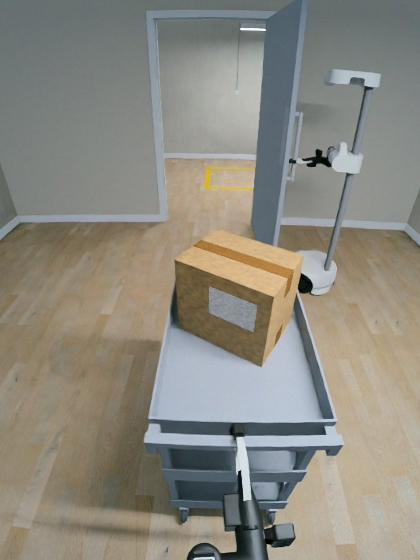

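>>> {"method": "move", "body": {
  "blocking": false,
  "r2": {"base":{"translate_m":0.8,"strafe_m":-0.03},"pace":"slow"}
}}

>>> {"method": "wait", "body": {
  "seconds": 9.5,
  "cameras": ["r2_head_camera","r2_head_right_camera"]
}}

Scene clock: 1110.30 s.
move: r2 moving
r1: as last shown
r1.base_tilt: forward=-1.6 right=+1.2
r1.lidar_m: 1.10 0.51 0.27 0.30 3.24 1.23 1.26 2.57 1.63 1.45 1.49 1.22
r1.motor_effort: lift_m=+24(24) arm_m=+4(4) wheel_0=+10(10) wheel_1=-3(3) wheel_2=-2(2)
r1.servo_current: wrist_yaw_rad=39(59) wrist_pitch_rad=39(46) wrist_roll_rad=59(59) gripper_m=65(72)
r1.contact_limits: translate_m 0.6
r1.wrist_depth_mm: - - 250 165 234 226 220 / - - 251 165 235 226 221 / - - 251 171 234 227 222 / - - 250 164 236 228 223 / - - 252 165 236 229 223 / - - 183 164 235 229 224 / - - 250 163 176 226 225
r2.base_odometry: x=-0.489 y=-0.948 heading=-2.020
r2.turned_by_wheels: +0.000
r2.turned_by_imu: +0.000
r2.base_tilt: forward=-0.6 right=+0.1
r2.lidar_m: 0.40 0.45 2.50 2.42 2.61 2.51 2.48 2.64 2.35 2.27 2.46 0.41
r2.base_status: translate_m moving; strafe_m moving
r2.joint_positions: lift_m=+0.687 arm_m=+0.000 wrist_yaw_rad=-0.001 wrist_pitch_rad=+0.003 wrist_roll_rad=+1.569 gripper_m=-0.029
r2.joint_status: not commanded
r2.measured_speeds: translate_m=+0.049 strafe_m=-0.002 rotate_rad=+0.002 lift_m=+0.000 arm_m=+0.000 wrist_yaw_rad=+0.000 wrist_pitch_rad=+0.000 wrist_roll_rad=+0.000
r2.motor_effort: lift_m=+18(18) arm_m=+4(4) wheel_0=+5(9) wheel_1=+7(7) wheel_2=-12(14)
r2.servo_current: wrist_yaw_rad=59(59) wrist_pitch_rad=46(46) wrist_roll_rad=39(52) gripper_m=91(91)
r2.hand_pose: x=+0.4592 y=-0.0877 z=+0.8643 quat_wxyz=(+0.708, +0.706, +0.001, -0.001) (m; r2's base frame)
r2.wrist_depth_mm: - - - 161 220 1576 530 / - - - 163 221 759 - / - - 469 167 225 - - / - - 477 168 228 - - / - - 539 170 232 - - / - - 185 172 178 - - / - - - - 237 559 496
pictures: none

Scene clock: 1119.10 s.
earlier move: r2 done
r1.base_odometry: x=-1.748 y=+1.019 heading=-0.204
r1.turned_by_wheels: +0.000
r1.turned_by_imu: -0.001
r1.base_tilt: forward=-1.6 right=+1.2
r1.lidar_m: 1.11 0.50 0.27 0.27 0.60 0.63 - 2.58 1.63 1.46 1.48 1.23
r1.base_status: not commanded
r1.joint_positions: lift_m=+0.800 arm_m=+0.000 wrist_yaw_rad=+1.932 wrist_pitch_rad=+0.002 wrist_roll_rad=+0.000 gripper_m=-0.034
r1.joint_status: not commanded
r1.measured_speeds: all 0
r1.motor_effort: lift_m=+24(24) arm_m=+4(4) wheel_0=+10(11) wheel_1=-2(3) wheel_2=-2(2)
r1.servo_current: wrist_yaw_rad=65(72) wrist_pitch_rad=33(52) wrist_roll_rad=46(72) gripper_m=65(72)
r1.contact_limits: translate_m 0.6
r1.hand_pose: x=+0.1508 y=+0.3007 z=+0.9772 quat_wxyz=(+0.569, -0.001, +0.001, +0.823) (m; r1's base frame)
r1.wrist_depth_mm: - - 250 165 233 226 221 / - - 251 164 235 226 222 / - - 251 171 236 228 221 / 778 - 251 164 234 229 221 / 778 - 253 164 236 229 224 / 647 - 183 165 234 229 224 / - 151 251 162 176 226 224
r2.base_odometry: x=-0.858 y=-1.644 heading=-2.020
r2.turned_by_wheels: +0.000
r2.turned_by_imu: -0.001
r2.base_tilt: forward=-0.7 right=+0.1
r2.lidar_m: 0.39 0.42 2.48 2.40 2.58 3.34 3.27 3.08 2.35 2.30 2.45 0.43
r2.base_status: done
r2.joint_positions: lift_m=+0.687 arm_m=+0.000 wrist_yaw_rad=-0.002 wrist_pitch_rad=+0.003 wrist_roll_rad=+1.569 gripper_m=-0.029
r2.joint_status: not commanded
r2.measured_speeds: all 0
r2.motor_effort: lift_m=+18(18) arm_m=+4(4) wheel_0=+2(9) wheel_1=+5(8) wheel_2=-8(14)
r2.servo_current: wrist_yaw_rad=46(59) wrist_pitch_rad=39(46) wrist_roll_rad=39(65) gripper_m=91(98)
r2.hand_pose: x=+0.4591 y=-0.0879 z=+0.8643 quat_wxyz=(+0.708, +0.706, +0.001, -0.002) (m; r2's base frame)
r2.wrist_depth_mm: - - - 157 215 1537 - / - - 564 160 218 - - / - - 449 164 223 - - / - - 480 166 226 - - / - - 544 169 231 - - / - - 185 172 178 - - / - - - - - 1499 500
wait: 8.80 of 9.5 s (r2 has come to rest)
pictures: r2_head_camera, r2_head_right_camera
Images, in order (width x height): r2_head_camera 420x560, r2_head_right_camera 420x672.

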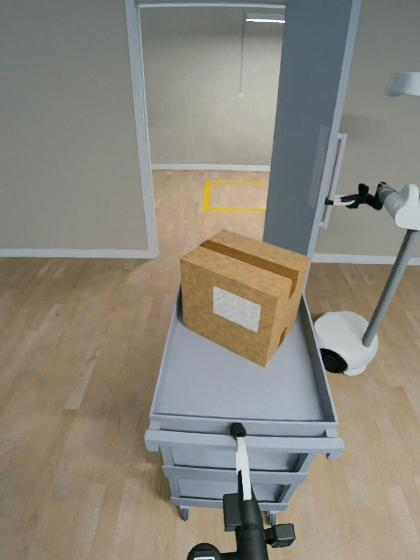

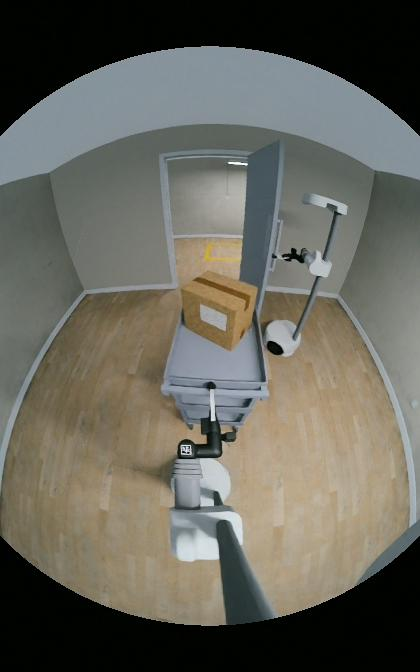

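>>> {"method": "move", "body": {
  "blocking": false,
  "r2": {"base":{"translate_m":0.22,"strafe_m":-0.06},"pace":"slow"}
}}

>>> {"method": "wait", "body": {
  "seconds": 5,
  "cameras": ["r2_head_camera"]
}}

Scene clock: 1131.07 s.
move: r2 moving
r1: as last shown
r1.turned_by_imu: +0.000
r1.base_tilt: forward=-1.6 right=+1.3
r1.lidar_m: 1.10 0.51 0.27 0.29 0.57 0.60 - 2.55 1.65 1.48 1.50 1.24
r1.motor_effort: lift_m=+24(24) arm_m=+4(4) wheel_0=+10(10) wheel_1=-3(3) wheel_2=-2(2)
r1.servo_current: wrist_yaw_rad=39(59) wrist_pitch_rad=46(46) wrist_roll_rad=39(52) gripper_m=59(65)
r1.contact_limits: translate_m 0.6
r1.wrist_depth_mm: - - 249 165 233 226 221 / - - 250 164 235 227 221 / - - 250 171 235 228 223 / 778 - 252 165 236 228 223 / 768 842 252 164 236 229 222 / 647 - 184 164 235 228 223 / 661 151 251 163 176 227 225
r2.base_odometry: x=-0.866 y=-1.654 heading=-2.020
r2.turned_by_wheels: +0.000
r2.turned_by_imu: +0.000
r2.base_tilt: forward=-0.7 right=+0.1
r2.lidar_m: 0.39 0.45 2.51 2.43 2.58 3.32 3.28 3.07 2.38 2.31 2.48 0.40
r2.base_status: translate_m moving; strafe_m moving
r2.joint_positions: lift_m=+0.687 arm_m=+0.000 wrist_yaw_rad=-0.002 wrist_pitch_rad=+0.003 wrist_roll_rad=+1.569 gripper_m=-0.029
r2.joint_status: not commanded
r2.measured_speeds: translate_m=+0.049 strafe_m=-0.014 rotate_rad=-0.001 lift_m=+0.000 arm_m=+0.000 wrist_yaw_rad=+0.000 wrist_pitch_rad=+0.000 wrist_roll_rad=+0.000
r2.motor_effort: lift_m=+18(18) arm_m=+4(4) wheel_0=+7(9) wheel_1=+5(6) wheel_2=-12(13)
r2.servo_current: wrist_yaw_rad=46(52) wrist_pitch_rad=46(46) wrist_roll_rad=46(59) gripper_m=98(98)
r2.hand_pose: x=+0.4591 y=-0.0879 z=+0.8643 quat_wxyz=(+0.708, +0.706, +0.001, -0.002) (m; r2's base frame)
r2.wrist_depth_mm: - - - 157 213 1537 - / - - 591 160 219 - - / - - 452 163 222 - - / - - 480 166 225 - - / - - 544 169 231 - - / - - 185 172 178 - - / - - - - - 1499 500
pictures: none

Scene clock: 1134.10 s.
earlier move: r2 done
r1.base_odometry: x=-1.748 y=+1.019 heading=-0.204
r1.turned_by_wheels: +0.000
r1.turned_by_imu: +0.000
r1.base_tilt: forward=-1.6 right=+1.3
r1.lidar_m: 1.11 0.53 0.25 0.30 0.49 0.60 - 2.56 1.64 1.47 1.50 1.23
r1.base_status: not commanded
r1.joint_positions: lift_m=+0.800 arm_m=+0.000 wrist_yaw_rad=+1.932 wrist_pitch_rad=+0.002 wrist_roll_rad=+0.000 gripper_m=-0.034
r1.joint_status: not commanded
r1.measured_speeds: all 0
r1.motor_effort: lift_m=+24(24) arm_m=+4(4) wheel_0=+10(10) wheel_1=-3(3) wheel_2=-2(2)
r1.servo_current: wrist_yaw_rad=46(72) wrist_pitch_rad=39(52) wrist_roll_rad=46(78) gripper_m=72(72)
r1.contact_limits: translate_m 0.6
r1.hand_pose: x=+0.1508 y=+0.3007 z=+0.9772 quat_wxyz=(+0.569, -0.001, +0.001, +0.823) (m; r1's base frame)
r1.wrist_depth_mm: - - 249 164 233 226 220 / - - 251 164 234 228 222 / - - 252 171 235 227 222 / 634 723 252 164 236 228 222 / 627 707 252 165 235 228 224 / 634 676 180 165 234 229 223 / 544 150 251 163 176 226 224
r2.base_odometry: x=-1.007 y=-1.816 heading=-2.019
r2.turned_by_wheels: +0.001
r2.turned_by_imu: +0.002
r2.base_tilt: forward=-0.7 right=+0.1
r2.lidar_m: 0.40 0.43 2.52 2.47 2.64 3.56 3.52 3.04 2.32 2.27 1.33 0.44
r2.base_status: done
r2.joint_positions: lift_m=+0.687 arm_m=+0.000 wrist_yaw_rad=+0.001 wrist_pitch_rad=+0.003 wrist_roll_rad=+1.569 gripper_m=-0.029
r2.joint_status: not commanded
r2.measured_speeds: all 0
r2.motor_effort: lift_m=+18(18) arm_m=+3(4) wheel_0=+8(14) wheel_1=+4(8) wheel_2=-4(13)
r2.servo_current: wrist_yaw_rad=46(59) wrist_pitch_rad=46(46) wrist_roll_rad=46(59) gripper_m=85(98)
r2.hand_pose: x=+0.4593 y=-0.0872 z=+0.8643 quat_wxyz=(+0.708, +0.706, +0.001, -0.001) (m; r2's base frame)
r2.wrist_depth_mm: - - 1078 162 220 - - / - - 597 163 222 - - / - - 477 167 225 - - / - - 477 228 228 - - / - - 530 171 231 - - / - - 186 172 179 - - / - - - - 237 564 500
wait: 3.03 of 5 s (r2 has come to rest)
pictures: r2_head_camera
Images, in order (width x height): r2_head_camera 420x560.

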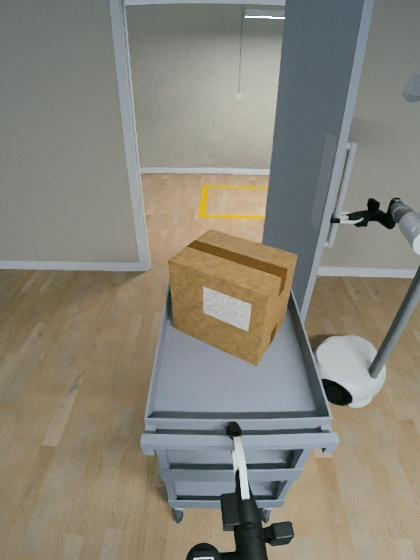

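>>> {"method": "move", "body": {
  "blocking": false,
  "r2": {"base":{"translate_m":-0.45,"strafe_m":0.2}}
}}

>>> {"method": "wait", "body": {
  "seconds": 5
}}

>>> {"method": "move", "body": {
  "blocking": false,
  "r2": {"base":{"translate_m":-0.7,"strafe_m":-0.02}}
}}

>>> {"method": "wait", "body": {
  "seconds": 5,
  "cameras": ["r2_head_camera"]
}}

Scene clock: 1146.10 s.
move: r2 moving
r1: as last shown
r1.lidar_m: 1.08 0.53 0.26 0.29 0.49 0.61 - 2.57 1.64 1.48 1.49 1.24
r1.motor_effort: lift_m=+24(24) arm_m=+4(4) wheel_0=+10(10) wheel_1=-2(3) wheel_2=-2(2)
r1.servo_current: wrist_yaw_rad=59(85) wrist_pitch_rad=39(52) wrist_roll_rad=46(52) gripper_m=72(72)
r1.contact_limits: translate_m 0.6
r1.wrist_depth_mm: - - 249 164 233 226 221 / - - 249 165 233 226 222 / - - 251 171 235 229 223 / 640 741 252 164 236 228 223 / 621 732 253 164 236 228 223 / 634 640 179 165 233 229 224 / 544 525 251 162 176 226 224
r2.base_odometry: x=-0.981 y=-1.794 heading=-2.019
r2.turned_by_wheels: +0.000
r2.turned_by_imu: +0.000
r2.base_tilt: forward=-0.6 right=+0.1
r2.lidar_m: 0.39 0.43 2.52 2.46 2.64 3.52 3.50 3.04 2.35 2.25 1.41 0.43
r2.base_status: translate_m moving; strafe_m moving
r2.joint_positions: lift_m=+0.687 arm_m=+0.000 wrist_yaw_rad=+0.002 wrist_pitch_rad=+0.003 wrist_roll_rad=+1.569 gripper_m=-0.029
r2.joint_status: not commanded
r2.measured_speeds: translate_m=-0.122 strafe_m=+0.055 rotate_rad=+0.002 lift_m=+0.000 arm_m=+0.000 wrist_yaw_rad=+0.000 wrist_pitch_rad=+0.000 wrist_roll_rad=+0.000
r2.motor_effort: lift_m=+18(18) arm_m=-4(4) wheel_0=-13(13) wheel_1=-7(7) wheel_2=+16(17)
r2.servo_current: wrist_yaw_rad=52(59) wrist_pitch_rad=39(39) wrist_roll_rad=46(52) gripper_m=98(98)
r2.hand_pose: x=+0.4595 y=-0.0869 z=+0.8643 quat_wxyz=(+0.708, +0.706, +0.002, +0.000) (m; r2's base frame)
r2.wrist_depth_mm: - - 1118 162 220 1537 539 / - - 585 163 222 - - / - - 473 166 225 - - / - - 477 227 229 820 - / - - 535 170 232 - - / - - 185 173 178 - - / - - - - - 554 488
pictures: none

Scene clock: 1148.63 s.
earlier move: r2 done
r1.base_odometry: x=-1.748 y=+1.019 heading=-0.204
r1.turned_by_wheels: +0.000
r1.turned_by_imu: +0.000
r1.base_tilt: forward=-1.6 right=+1.2
r1.lidar_m: 1.09 0.53 0.27 0.30 0.98 0.82 - 2.55 1.65 1.47 1.49 1.24
r1.base_status: not commanded
r1.joint_positions: lift_m=+0.800 arm_m=+0.000 wrist_yaw_rad=+1.932 wrist_pitch_rad=+0.002 wrist_roll_rad=+0.000 gripper_m=-0.034
r1.joint_status: not commanded
r1.measured_speeds: all 0
r1.motor_effort: lift_m=+24(24) arm_m=+4(4) wheel_0=+10(10) wheel_1=-3(3) wheel_2=-2(2)
r1.servo_current: wrist_yaw_rad=46(85) wrist_pitch_rad=46(52) wrist_roll_rad=39(65) gripper_m=65(72)
r1.contact_limits: translate_m 0.6
r1.hand_pose: x=+0.1508 y=+0.3007 z=+0.9772 quat_wxyz=(+0.569, -0.001, +0.001, +0.823) (m; r1's base frame)
r1.wrist_depth_mm: - - 249 165 234 226 221 / - - 251 164 234 226 221 / - - 251 171 235 228 222 / - - 251 164 235 227 223 / 946 - 251 164 236 229 223 / - - 183 165 235 229 224 / - 1078 250 163 177 226 224
r2.base_odometry: x=-0.631 y=-1.497 heading=-2.020
r2.turned_by_wheels: +0.000
r2.turned_by_imu: -0.001
r2.base_tilt: forward=-0.7 right=+0.1
r2.lidar_m: 0.42 0.47 2.37 2.31 2.41 3.09 3.03 3.20 2.49 2.43 2.59 0.40
r2.base_status: done
r2.joint_positions: lift_m=+0.687 arm_m=+0.000 wrist_yaw_rad=+0.003 wrist_pitch_rad=+0.003 wrist_roll_rad=+1.569 gripper_m=-0.029
r2.joint_status: not commanded
r2.measured_speeds: all 0
r2.motor_effort: lift_m=+18(18) arm_m=-4(5) wheel_0=-3(19) wheel_1=-6(8) wheel_2=+3(17)
r2.servo_current: wrist_yaw_rad=39(65) wrist_pitch_rad=39(46) wrist_roll_rad=39(65) gripper_m=85(98)
r2.hand_pose: x=+0.4595 y=-0.0867 z=+0.8643 quat_wxyz=(+0.708, +0.706, +0.002, +0.000) (m; r2's base frame)
r2.wrist_depth_mm: - - 564 135 190 - - / - 477 452 142 199 - - / - 455 445 148 207 - - / - - 521 155 217 - - / - - 634 163 229 - - / - - 185 170 178 1708 508 / - - - - - 1499 466
wait: 2.53 of 5 s (r2 has come to rest)
pictures: none

Scene clock: 1149.13 s.
move: r2 moving
r1: as last shown
r1.base_tilt: forward=-1.6 right=+1.3
r1.lidar_m: 1.11 0.51 0.25 0.30 1.02 0.86 1.95 2.54 1.66 1.45 1.50 1.21
r1.servo_current: wrist_yaw_rad=46(59) wrist_pitch_rad=39(52) wrist_roll_rad=52(59) gripper_m=65(72)
r1.contact_limits: translate_m 0.6
r1.wrist_depth_mm: - - 251 164 234 226 221 / - - 249 164 235 226 222 / - - 250 171 235 228 220 / - - 251 164 236 228 223 / 1182 - 252 164 236 228 224 / - - 184 165 235 229 224 / - 151 251 163 177 227 224
r2.base_odometry: x=-0.619 y=-1.469 heading=-2.020
r2.turned_by_wheels: +0.000
r2.turned_by_imu: +0.000
r2.base_tilt: forward=-0.7 right=+0.1
r2.lidar_m: 0.41 0.47 2.34 2.31 2.44 3.04 3.00 3.21 2.49 2.45 2.61 0.41
r2.base_status: translate_m moving; strafe_m moving
r2.joint_positions: lift_m=+0.687 arm_m=+0.000 wrist_yaw_rad=+0.003 wrist_pitch_rad=+0.003 wrist_roll_rad=+1.569 gripper_m=-0.029
r2.joint_status: not commanded
r2.measured_speeds: translate_m=-0.124 strafe_m=-0.004 rotate_rad=-0.005 lift_m=+0.000 arm_m=+0.000 wrist_yaw_rad=+0.000 wrist_pitch_rad=+0.000 wrist_roll_rad=+0.000
r2.motor_effort: lift_m=+18(18) arm_m=-4(4) wheel_0=-3(13) wheel_1=-10(10) wheel_2=+16(17)
r2.servo_current: wrist_yaw_rad=39(52) wrist_pitch_rad=46(46) wrist_roll_rad=52(52) gripper_m=91(98)
r2.hand_pose: x=+0.4595 y=-0.0867 z=+0.8643 quat_wxyz=(+0.708, +0.706, +0.002, +0.000) (m; r2's base frame)
r2.wrist_depth_mm: - - 559 134 189 - - / - 469 452 142 198 - - / - 455 445 148 207 - - / - - 517 155 217 - - / - - 627 163 229 - - / - - 186 170 178 1756 512 / - - - - - 1537 469
pictures: none

Scene clock: 1152.47 s.
earlier move: r2 done
r1.base_odometry: x=-1.748 y=+1.019 heading=-0.204
r1.turned_by_wheels: +0.000
r1.turned_by_imu: +0.000
r1.base_tilt: forward=-1.6 right=+1.3
r1.lidar_m: 1.09 0.53 0.27 0.28 3.25 1.43 1.69 2.55 1.66 1.46 1.48 1.25
r1.base_status: not commanded
r1.joint_positions: lift_m=+0.800 arm_m=+0.000 wrist_yaw_rad=+1.932 wrist_pitch_rad=+0.002 wrist_roll_rad=+0.000 gripper_m=-0.034
r1.joint_status: not commanded
r1.measured_speeds: all 0
r1.motor_effort: lift_m=+24(24) arm_m=+4(4) wheel_0=+10(10) wheel_1=-2(3) wheel_2=-2(2)
r1.servo_current: wrist_yaw_rad=52(72) wrist_pitch_rad=46(52) wrist_roll_rad=52(72) gripper_m=65(72)
r1.contact_limits: translate_m 0.6
r1.hand_pose: x=+0.1508 y=+0.3007 z=+0.9772 quat_wxyz=(+0.569, -0.001, +0.001, +0.823) (m; r1's base frame)
r1.wrist_depth_mm: - - 250 165 233 226 221 / - - 250 164 235 226 221 / - - 251 171 234 227 223 / - - 251 164 236 228 223 / - - 252 164 236 229 224 / - - 183 164 234 229 223 / - - 250 163 177 226 224
r2.base_odometry: x=-0.346 y=-0.858 heading=-2.020
r2.turned_by_wheels: +0.000
r2.turned_by_imu: +0.002
r2.base_tilt: forward=-0.7 right=+0.1
r2.lidar_m: 0.36 0.38 2.45 2.35 2.50 2.38 2.32 2.52 2.43 2.36 2.54 0.45
r2.base_status: done
r2.joint_positions: lift_m=+0.687 arm_m=+0.000 wrist_yaw_rad=+0.003 wrist_pitch_rad=+0.003 wrist_roll_rad=+1.569 gripper_m=-0.029
r2.joint_status: not commanded
r2.measured_speeds: all 0
r2.motor_effort: lift_m=+18(18) arm_m=-4(4) wheel_0=+0(13) wheel_1=-4(10) wheel_2=+3(17)
r2.servo_current: wrist_yaw_rad=52(59) wrist_pitch_rad=46(52) wrist_roll_rad=52(59) gripper_m=98(98)
r2.hand_pose: x=+0.4596 y=-0.0866 z=+0.8643 quat_wxyz=(+0.708, +0.706, +0.002, +0.000) (m; r2's base frame)
r2.wrist_depth_mm: - - - 193 257 1576 1182 / - - - 190 253 1708 530 / - - - 185 246 798 - / - - 492 181 241 842 - / - - 480 177 236 - - / - - 186 174 179 - - / - - 554 - 226 - -
wait: 3.33 of 5 s (r2 has come to rest)
pictures: r2_head_camera
Images, in order (width x height): r2_head_camera 420x560.

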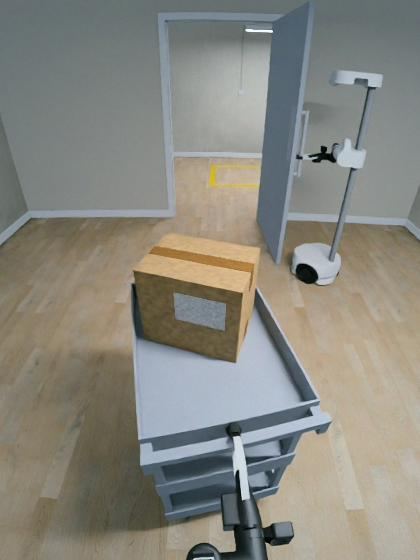

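>>> {"method": "move", "body": {
  "blocking": false,
  "r2": {"base":{"translate_m":0.25,"strafe_m":0.05},"pace":"slow"}
}}

>>> {"method": "wait", "body": {
  "seconds": 5,
  "cameras": ["r2_head_camera"]
}}

Scene clock: 1157.80 s.
move: r2 moving
r1: as last shown
r1.base_tilt: forward=-1.6 right=+1.2
r1.lidar_m: 1.10 0.53 0.28 0.30 3.27 1.42 1.72 2.54 1.65 1.46 1.48 1.25
r1.motor_effort: lift_m=+24(24) arm_m=+4(4) wheel_0=+10(10) wheel_1=-3(3) wheel_2=-2(2)
r1.servo_current: wrist_yaw_rad=65(65) wrist_pitch_rad=46(46) wrist_roll_rad=33(59) gripper_m=65(72)
r1.contact_limits: translate_m 0.6
r1.wrist_depth_mm: - - 251 165 234 227 221 / - - 251 165 234 226 223 / - - 250 171 235 227 223 / - - 251 164 236 228 222 / - - 251 164 236 229 222 / - - 184 165 234 229 224 / - - 251 163 177 224 224
r2.base_odometry: x=-0.349 y=-0.870 heading=-2.019
r2.turned_by_wheels: +0.000
r2.turned_by_imu: +0.001
r2.base_tilt: forward=-0.7 right=+0.1
r2.lidar_m: 0.35 0.39 2.45 2.35 2.53 2.38 2.33 2.50 2.42 2.36 2.55 0.44
r2.base_status: translate_m moving; strafe_m moving
r2.joint_positions: lift_m=+0.687 arm_m=+0.000 wrist_yaw_rad=+0.003 wrist_pitch_rad=+0.003 wrist_roll_rad=+1.569 gripper_m=-0.029
r2.joint_status: not commanded
r2.measured_speeds: translate_m=+0.049 strafe_m=+0.009 rotate_rad=+0.000 lift_m=+0.000 arm_m=+0.000 wrist_yaw_rad=+0.000 wrist_pitch_rad=+0.000 wrist_roll_rad=+0.000
r2.motor_effort: lift_m=+18(18) arm_m=-4(4) wheel_0=+4(11) wheel_1=+8(8) wheel_2=-9(11)
r2.servo_current: wrist_yaw_rad=39(59) wrist_pitch_rad=39(52) wrist_roll_rad=46(59) gripper_m=91(98)
r2.hand_pose: x=+0.4596 y=-0.0866 z=+0.8643 quat_wxyz=(+0.708, +0.706, +0.002, +0.000) (m; r2's base frame)
r2.wrist_depth_mm: - - - 192 257 1537 1160 / - - - 189 251 1618 530 / - - - 185 247 809 - / - - 488 181 240 842 - / - - 484 178 236 - - / - - 187 174 179 - - / - - 554 - 227 - -
pictures: none

Scene clock: 1161.10 s.
earlier move: r2 done
r1.base_odometry: x=-1.748 y=+1.019 heading=-0.204
r1.turned_by_wheels: +0.000
r1.turned_by_imu: +0.000
r1.base_tilt: forward=-1.6 right=+1.3
r1.lidar_m: 1.10 0.50 0.25 0.29 3.25 1.21 1.70 2.57 1.60 1.47 1.51 1.23
r1.base_status: not commanded
r1.joint_positions: lift_m=+0.800 arm_m=+0.000 wrist_yaw_rad=+1.932 wrist_pitch_rad=+0.002 wrist_roll_rad=+0.000 gripper_m=-0.034
r1.joint_status: not commanded
r1.measured_speeds: all 0
r1.motor_effort: lift_m=+24(24) arm_m=+4(4) wheel_0=+10(11) wheel_1=-2(3) wheel_2=-2(2)
r1.servo_current: wrist_yaw_rad=39(65) wrist_pitch_rad=46(52) wrist_roll_rad=46(65) gripper_m=59(72)
r1.contact_limits: translate_m 0.6
r1.hand_pose: x=+0.1508 y=+0.3007 z=+0.9772 quat_wxyz=(+0.569, -0.001, +0.001, +0.823) (m; r1's base frame)
r1.wrist_depth_mm: - - 249 165 235 227 222 / - - 250 165 235 226 221 / - - 251 171 235 228 222 / - - 252 164 235 228 222 / - - 252 164 236 228 223 / - - 184 165 234 228 224 / - - 250 162 177 227 224
r2.base_odometry: x=-0.409 y=-1.105 heading=-2.019
r2.turned_by_wheels: +0.000
r2.turned_by_imu: +0.000
r2.base_tilt: forward=-0.7 right=+0.1
r2.lidar_m: 0.41 0.42 2.38 2.30 2.46 2.63 2.56 2.76 2.49 2.39 2.58 0.41
r2.base_status: done
r2.joint_positions: lift_m=+0.687 arm_m=+0.000 wrist_yaw_rad=-0.001 wrist_pitch_rad=+0.003 wrist_roll_rad=+1.569 gripper_m=-0.029
r2.joint_status: not commanded
r2.measured_speeds: all 0
r2.motor_effort: lift_m=+18(18) arm_m=-4(4) wheel_0=+6(12) wheel_1=+5(9) wheel_2=-7(13)
r2.servo_current: wrist_yaw_rad=46(59) wrist_pitch_rad=46(52) wrist_roll_rad=46(59) gripper_m=91(98)
r2.hand_pose: x=+0.4592 y=-0.0878 z=+0.8643 quat_wxyz=(+0.708, +0.706, +0.001, -0.002) (m; r2's base frame)
r2.wrist_depth_mm: - - - 165 223 1537 1160 / - - - 166 224 778 - / - - 504 168 228 - - / - - 466 170 229 - - / - - 521 171 231 854 - / - - 186 172 178 - - / - - - - 236 554 517
wait: 3.30 of 5 s (r2 has come to rest)
pictures: r2_head_camera
Images, in order (width x height): r2_head_camera 420x560.

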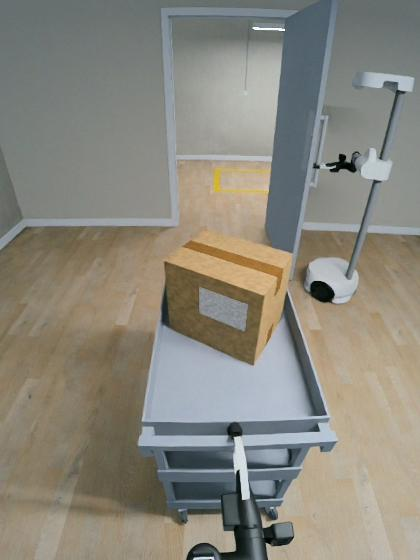

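>>> {"method": "move", "body": {
  "blocking": false,
  "r2": {"base":{"translate_m":0.75,"strafe_m":-0.03},"pace":"slow"}
}}

>>> {"method": "wait", "body": {
  "seconds": 9,
  "cameras": ["r2_head_camera"]
}}

Scene clock: 1167.17 s.
move: r2 moving
r1: as last shown
r1.lidar_m: 1.10 0.51 0.25 0.28 3.26 1.22 1.64 2.54 1.62 1.46 1.48 1.21
r1.motor_effort: lift_m=+24(24) arm_m=+4(4) wheel_0=+10(11) wheel_1=-3(3) wheel_2=-2(2)
r1.servo_current: wrist_yaw_rad=46(65) wrist_pitch_rad=46(52) wrist_roll_rad=46(65) gripper_m=65(65)
r1.contact_limits: translate_m 0.6
r1.wrist_depth_mm: - - 251 165 233 227 220 / - - 250 164 234 226 221 / - - 251 171 235 228 222 / - - 252 164 234 227 222 / - - 252 164 235 227 223 / - - 184 165 234 229 224 / - - 251 162 177 226 223
r2.base_odometry: x=-0.415 y=-1.116 heading=-2.019
r2.turned_by_wheels: +0.001
r2.turned_by_imu: +0.001
r2.base_tilt: forward=-0.7 right=+0.0
r2.lidar_m: 0.39 0.42 2.36 2.30 2.44 2.64 2.59 2.77 2.48 2.44 2.60 0.42
r2.base_status: translate_m moving; strafe_m moving
r2.joint_positions: lift_m=+0.687 arm_m=+0.000 wrist_yaw_rad=-0.001 wrist_pitch_rad=+0.003 wrist_roll_rad=+1.569 gripper_m=-0.029
r2.joint_status: not commanded
r2.measured_speeds: translate_m=+0.049 strafe_m=-0.002 rotate_rad=-0.001 lift_m=+0.000 arm_m=+0.000 wrist_yaw_rad=+0.000 wrist_pitch_rad=+0.000 wrist_roll_rad=+0.000
r2.motor_effort: lift_m=+18(18) arm_m=-4(4) wheel_0=+11(15) wheel_1=+6(7) wheel_2=-9(12)
r2.servo_current: wrist_yaw_rad=46(59) wrist_pitch_rad=39(46) wrist_roll_rad=46(52) gripper_m=91(98)
r2.hand_pose: x=+0.4592 y=-0.0878 z=+0.8643 quat_wxyz=(+0.708, +0.706, +0.001, -0.002) (m; r2's base frame)
r2.wrist_depth_mm: - - - 164 223 1537 1160 / - - - 165 224 778 - / - - 500 167 228 - - / - - 469 169 229 - - / - - 517 171 231 842 - / - - 186 172 179 - - / - - - - 236 554 517
pictures: none

Scene clock: 1175.47 s.
earlier move: r2 done
r1.base_odometry: x=-1.748 y=+1.019 heading=-0.204
r1.turned_by_wheels: +0.000
r1.turned_by_imu: -0.001
r1.base_tilt: forward=-1.6 right=+1.2
r1.lidar_m: 1.11 0.52 0.27 0.32 0.86 0.94 - 2.55 1.63 1.47 1.52 1.23
r1.base_status: not commanded
r1.joint_positions: lift_m=+0.800 arm_m=+0.000 wrist_yaw_rad=+1.932 wrist_pitch_rad=+0.002 wrist_roll_rad=+0.000 gripper_m=-0.034
r1.joint_status: not commanded
r1.measured_speeds: all 0
r1.motor_effort: lift_m=+24(24) arm_m=+4(4) wheel_0=+10(11) wheel_1=-2(3) wheel_2=-2(2)
r1.servo_current: wrist_yaw_rad=52(65) wrist_pitch_rad=46(52) wrist_roll_rad=46(72) gripper_m=59(72)
r1.contact_limits: translate_m 0.6
r1.hand_pose: x=+0.1508 y=+0.3007 z=+0.9772 quat_wxyz=(+0.569, -0.001, +0.001, +0.823) (m; r1's base frame)
r1.wrist_depth_mm: - - 251 165 234 227 220 / - - 250 164 235 227 222 / - - 251 171 233 227 222 / - 1008 252 164 236 229 223 / 1008 991 252 164 236 228 223 / - - 181 165 235 230 224 / 1281 141 251 163 177 225 225
r2.base_odometry: x=-0.761 y=-1.768 heading=-2.019
r2.turned_by_wheels: +0.000
r2.turned_by_imu: +0.004
r2.base_tilt: forward=-0.7 right=+0.1
r2.lidar_m: 0.38 0.37 2.34 2.27 2.45 3.41 3.34 3.26 2.50 2.45 1.54 0.45
r2.base_status: done
r2.joint_positions: lift_m=+0.687 arm_m=+0.000 wrist_yaw_rad=+0.000 wrist_pitch_rad=+0.003 wrist_roll_rad=+1.569 gripper_m=-0.029
r2.joint_status: not commanded
r2.measured_speeds: all 0
r2.motor_effort: lift_m=+18(18) arm_m=-4(4) wheel_0=+7(15) wheel_1=+5(9) wheel_2=-6(12)
r2.servo_current: wrist_yaw_rad=46(59) wrist_pitch_rad=39(52) wrist_roll_rad=59(65) gripper_m=91(98)
r2.hand_pose: x=+0.4593 y=-0.0873 z=+0.8643 quat_wxyz=(+0.708, +0.706, +0.001, -0.001) (m; r2's base frame)
r2.wrist_depth_mm: - - - 191 256 1366 1160 / - - - 188 250 1708 530 / - - - 183 246 820 - / - - 488 180 240 831 - / - - 484 177 235 - - / - - 187 173 177 - - / - - 554 - 227 - -
wait: 8.30 of 9 s (r2 has come to rest)
pictures: r2_head_camera
Images, in order (width x height): r2_head_camera 420x560.

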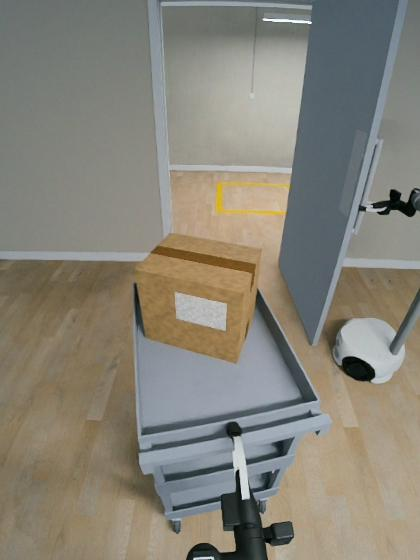

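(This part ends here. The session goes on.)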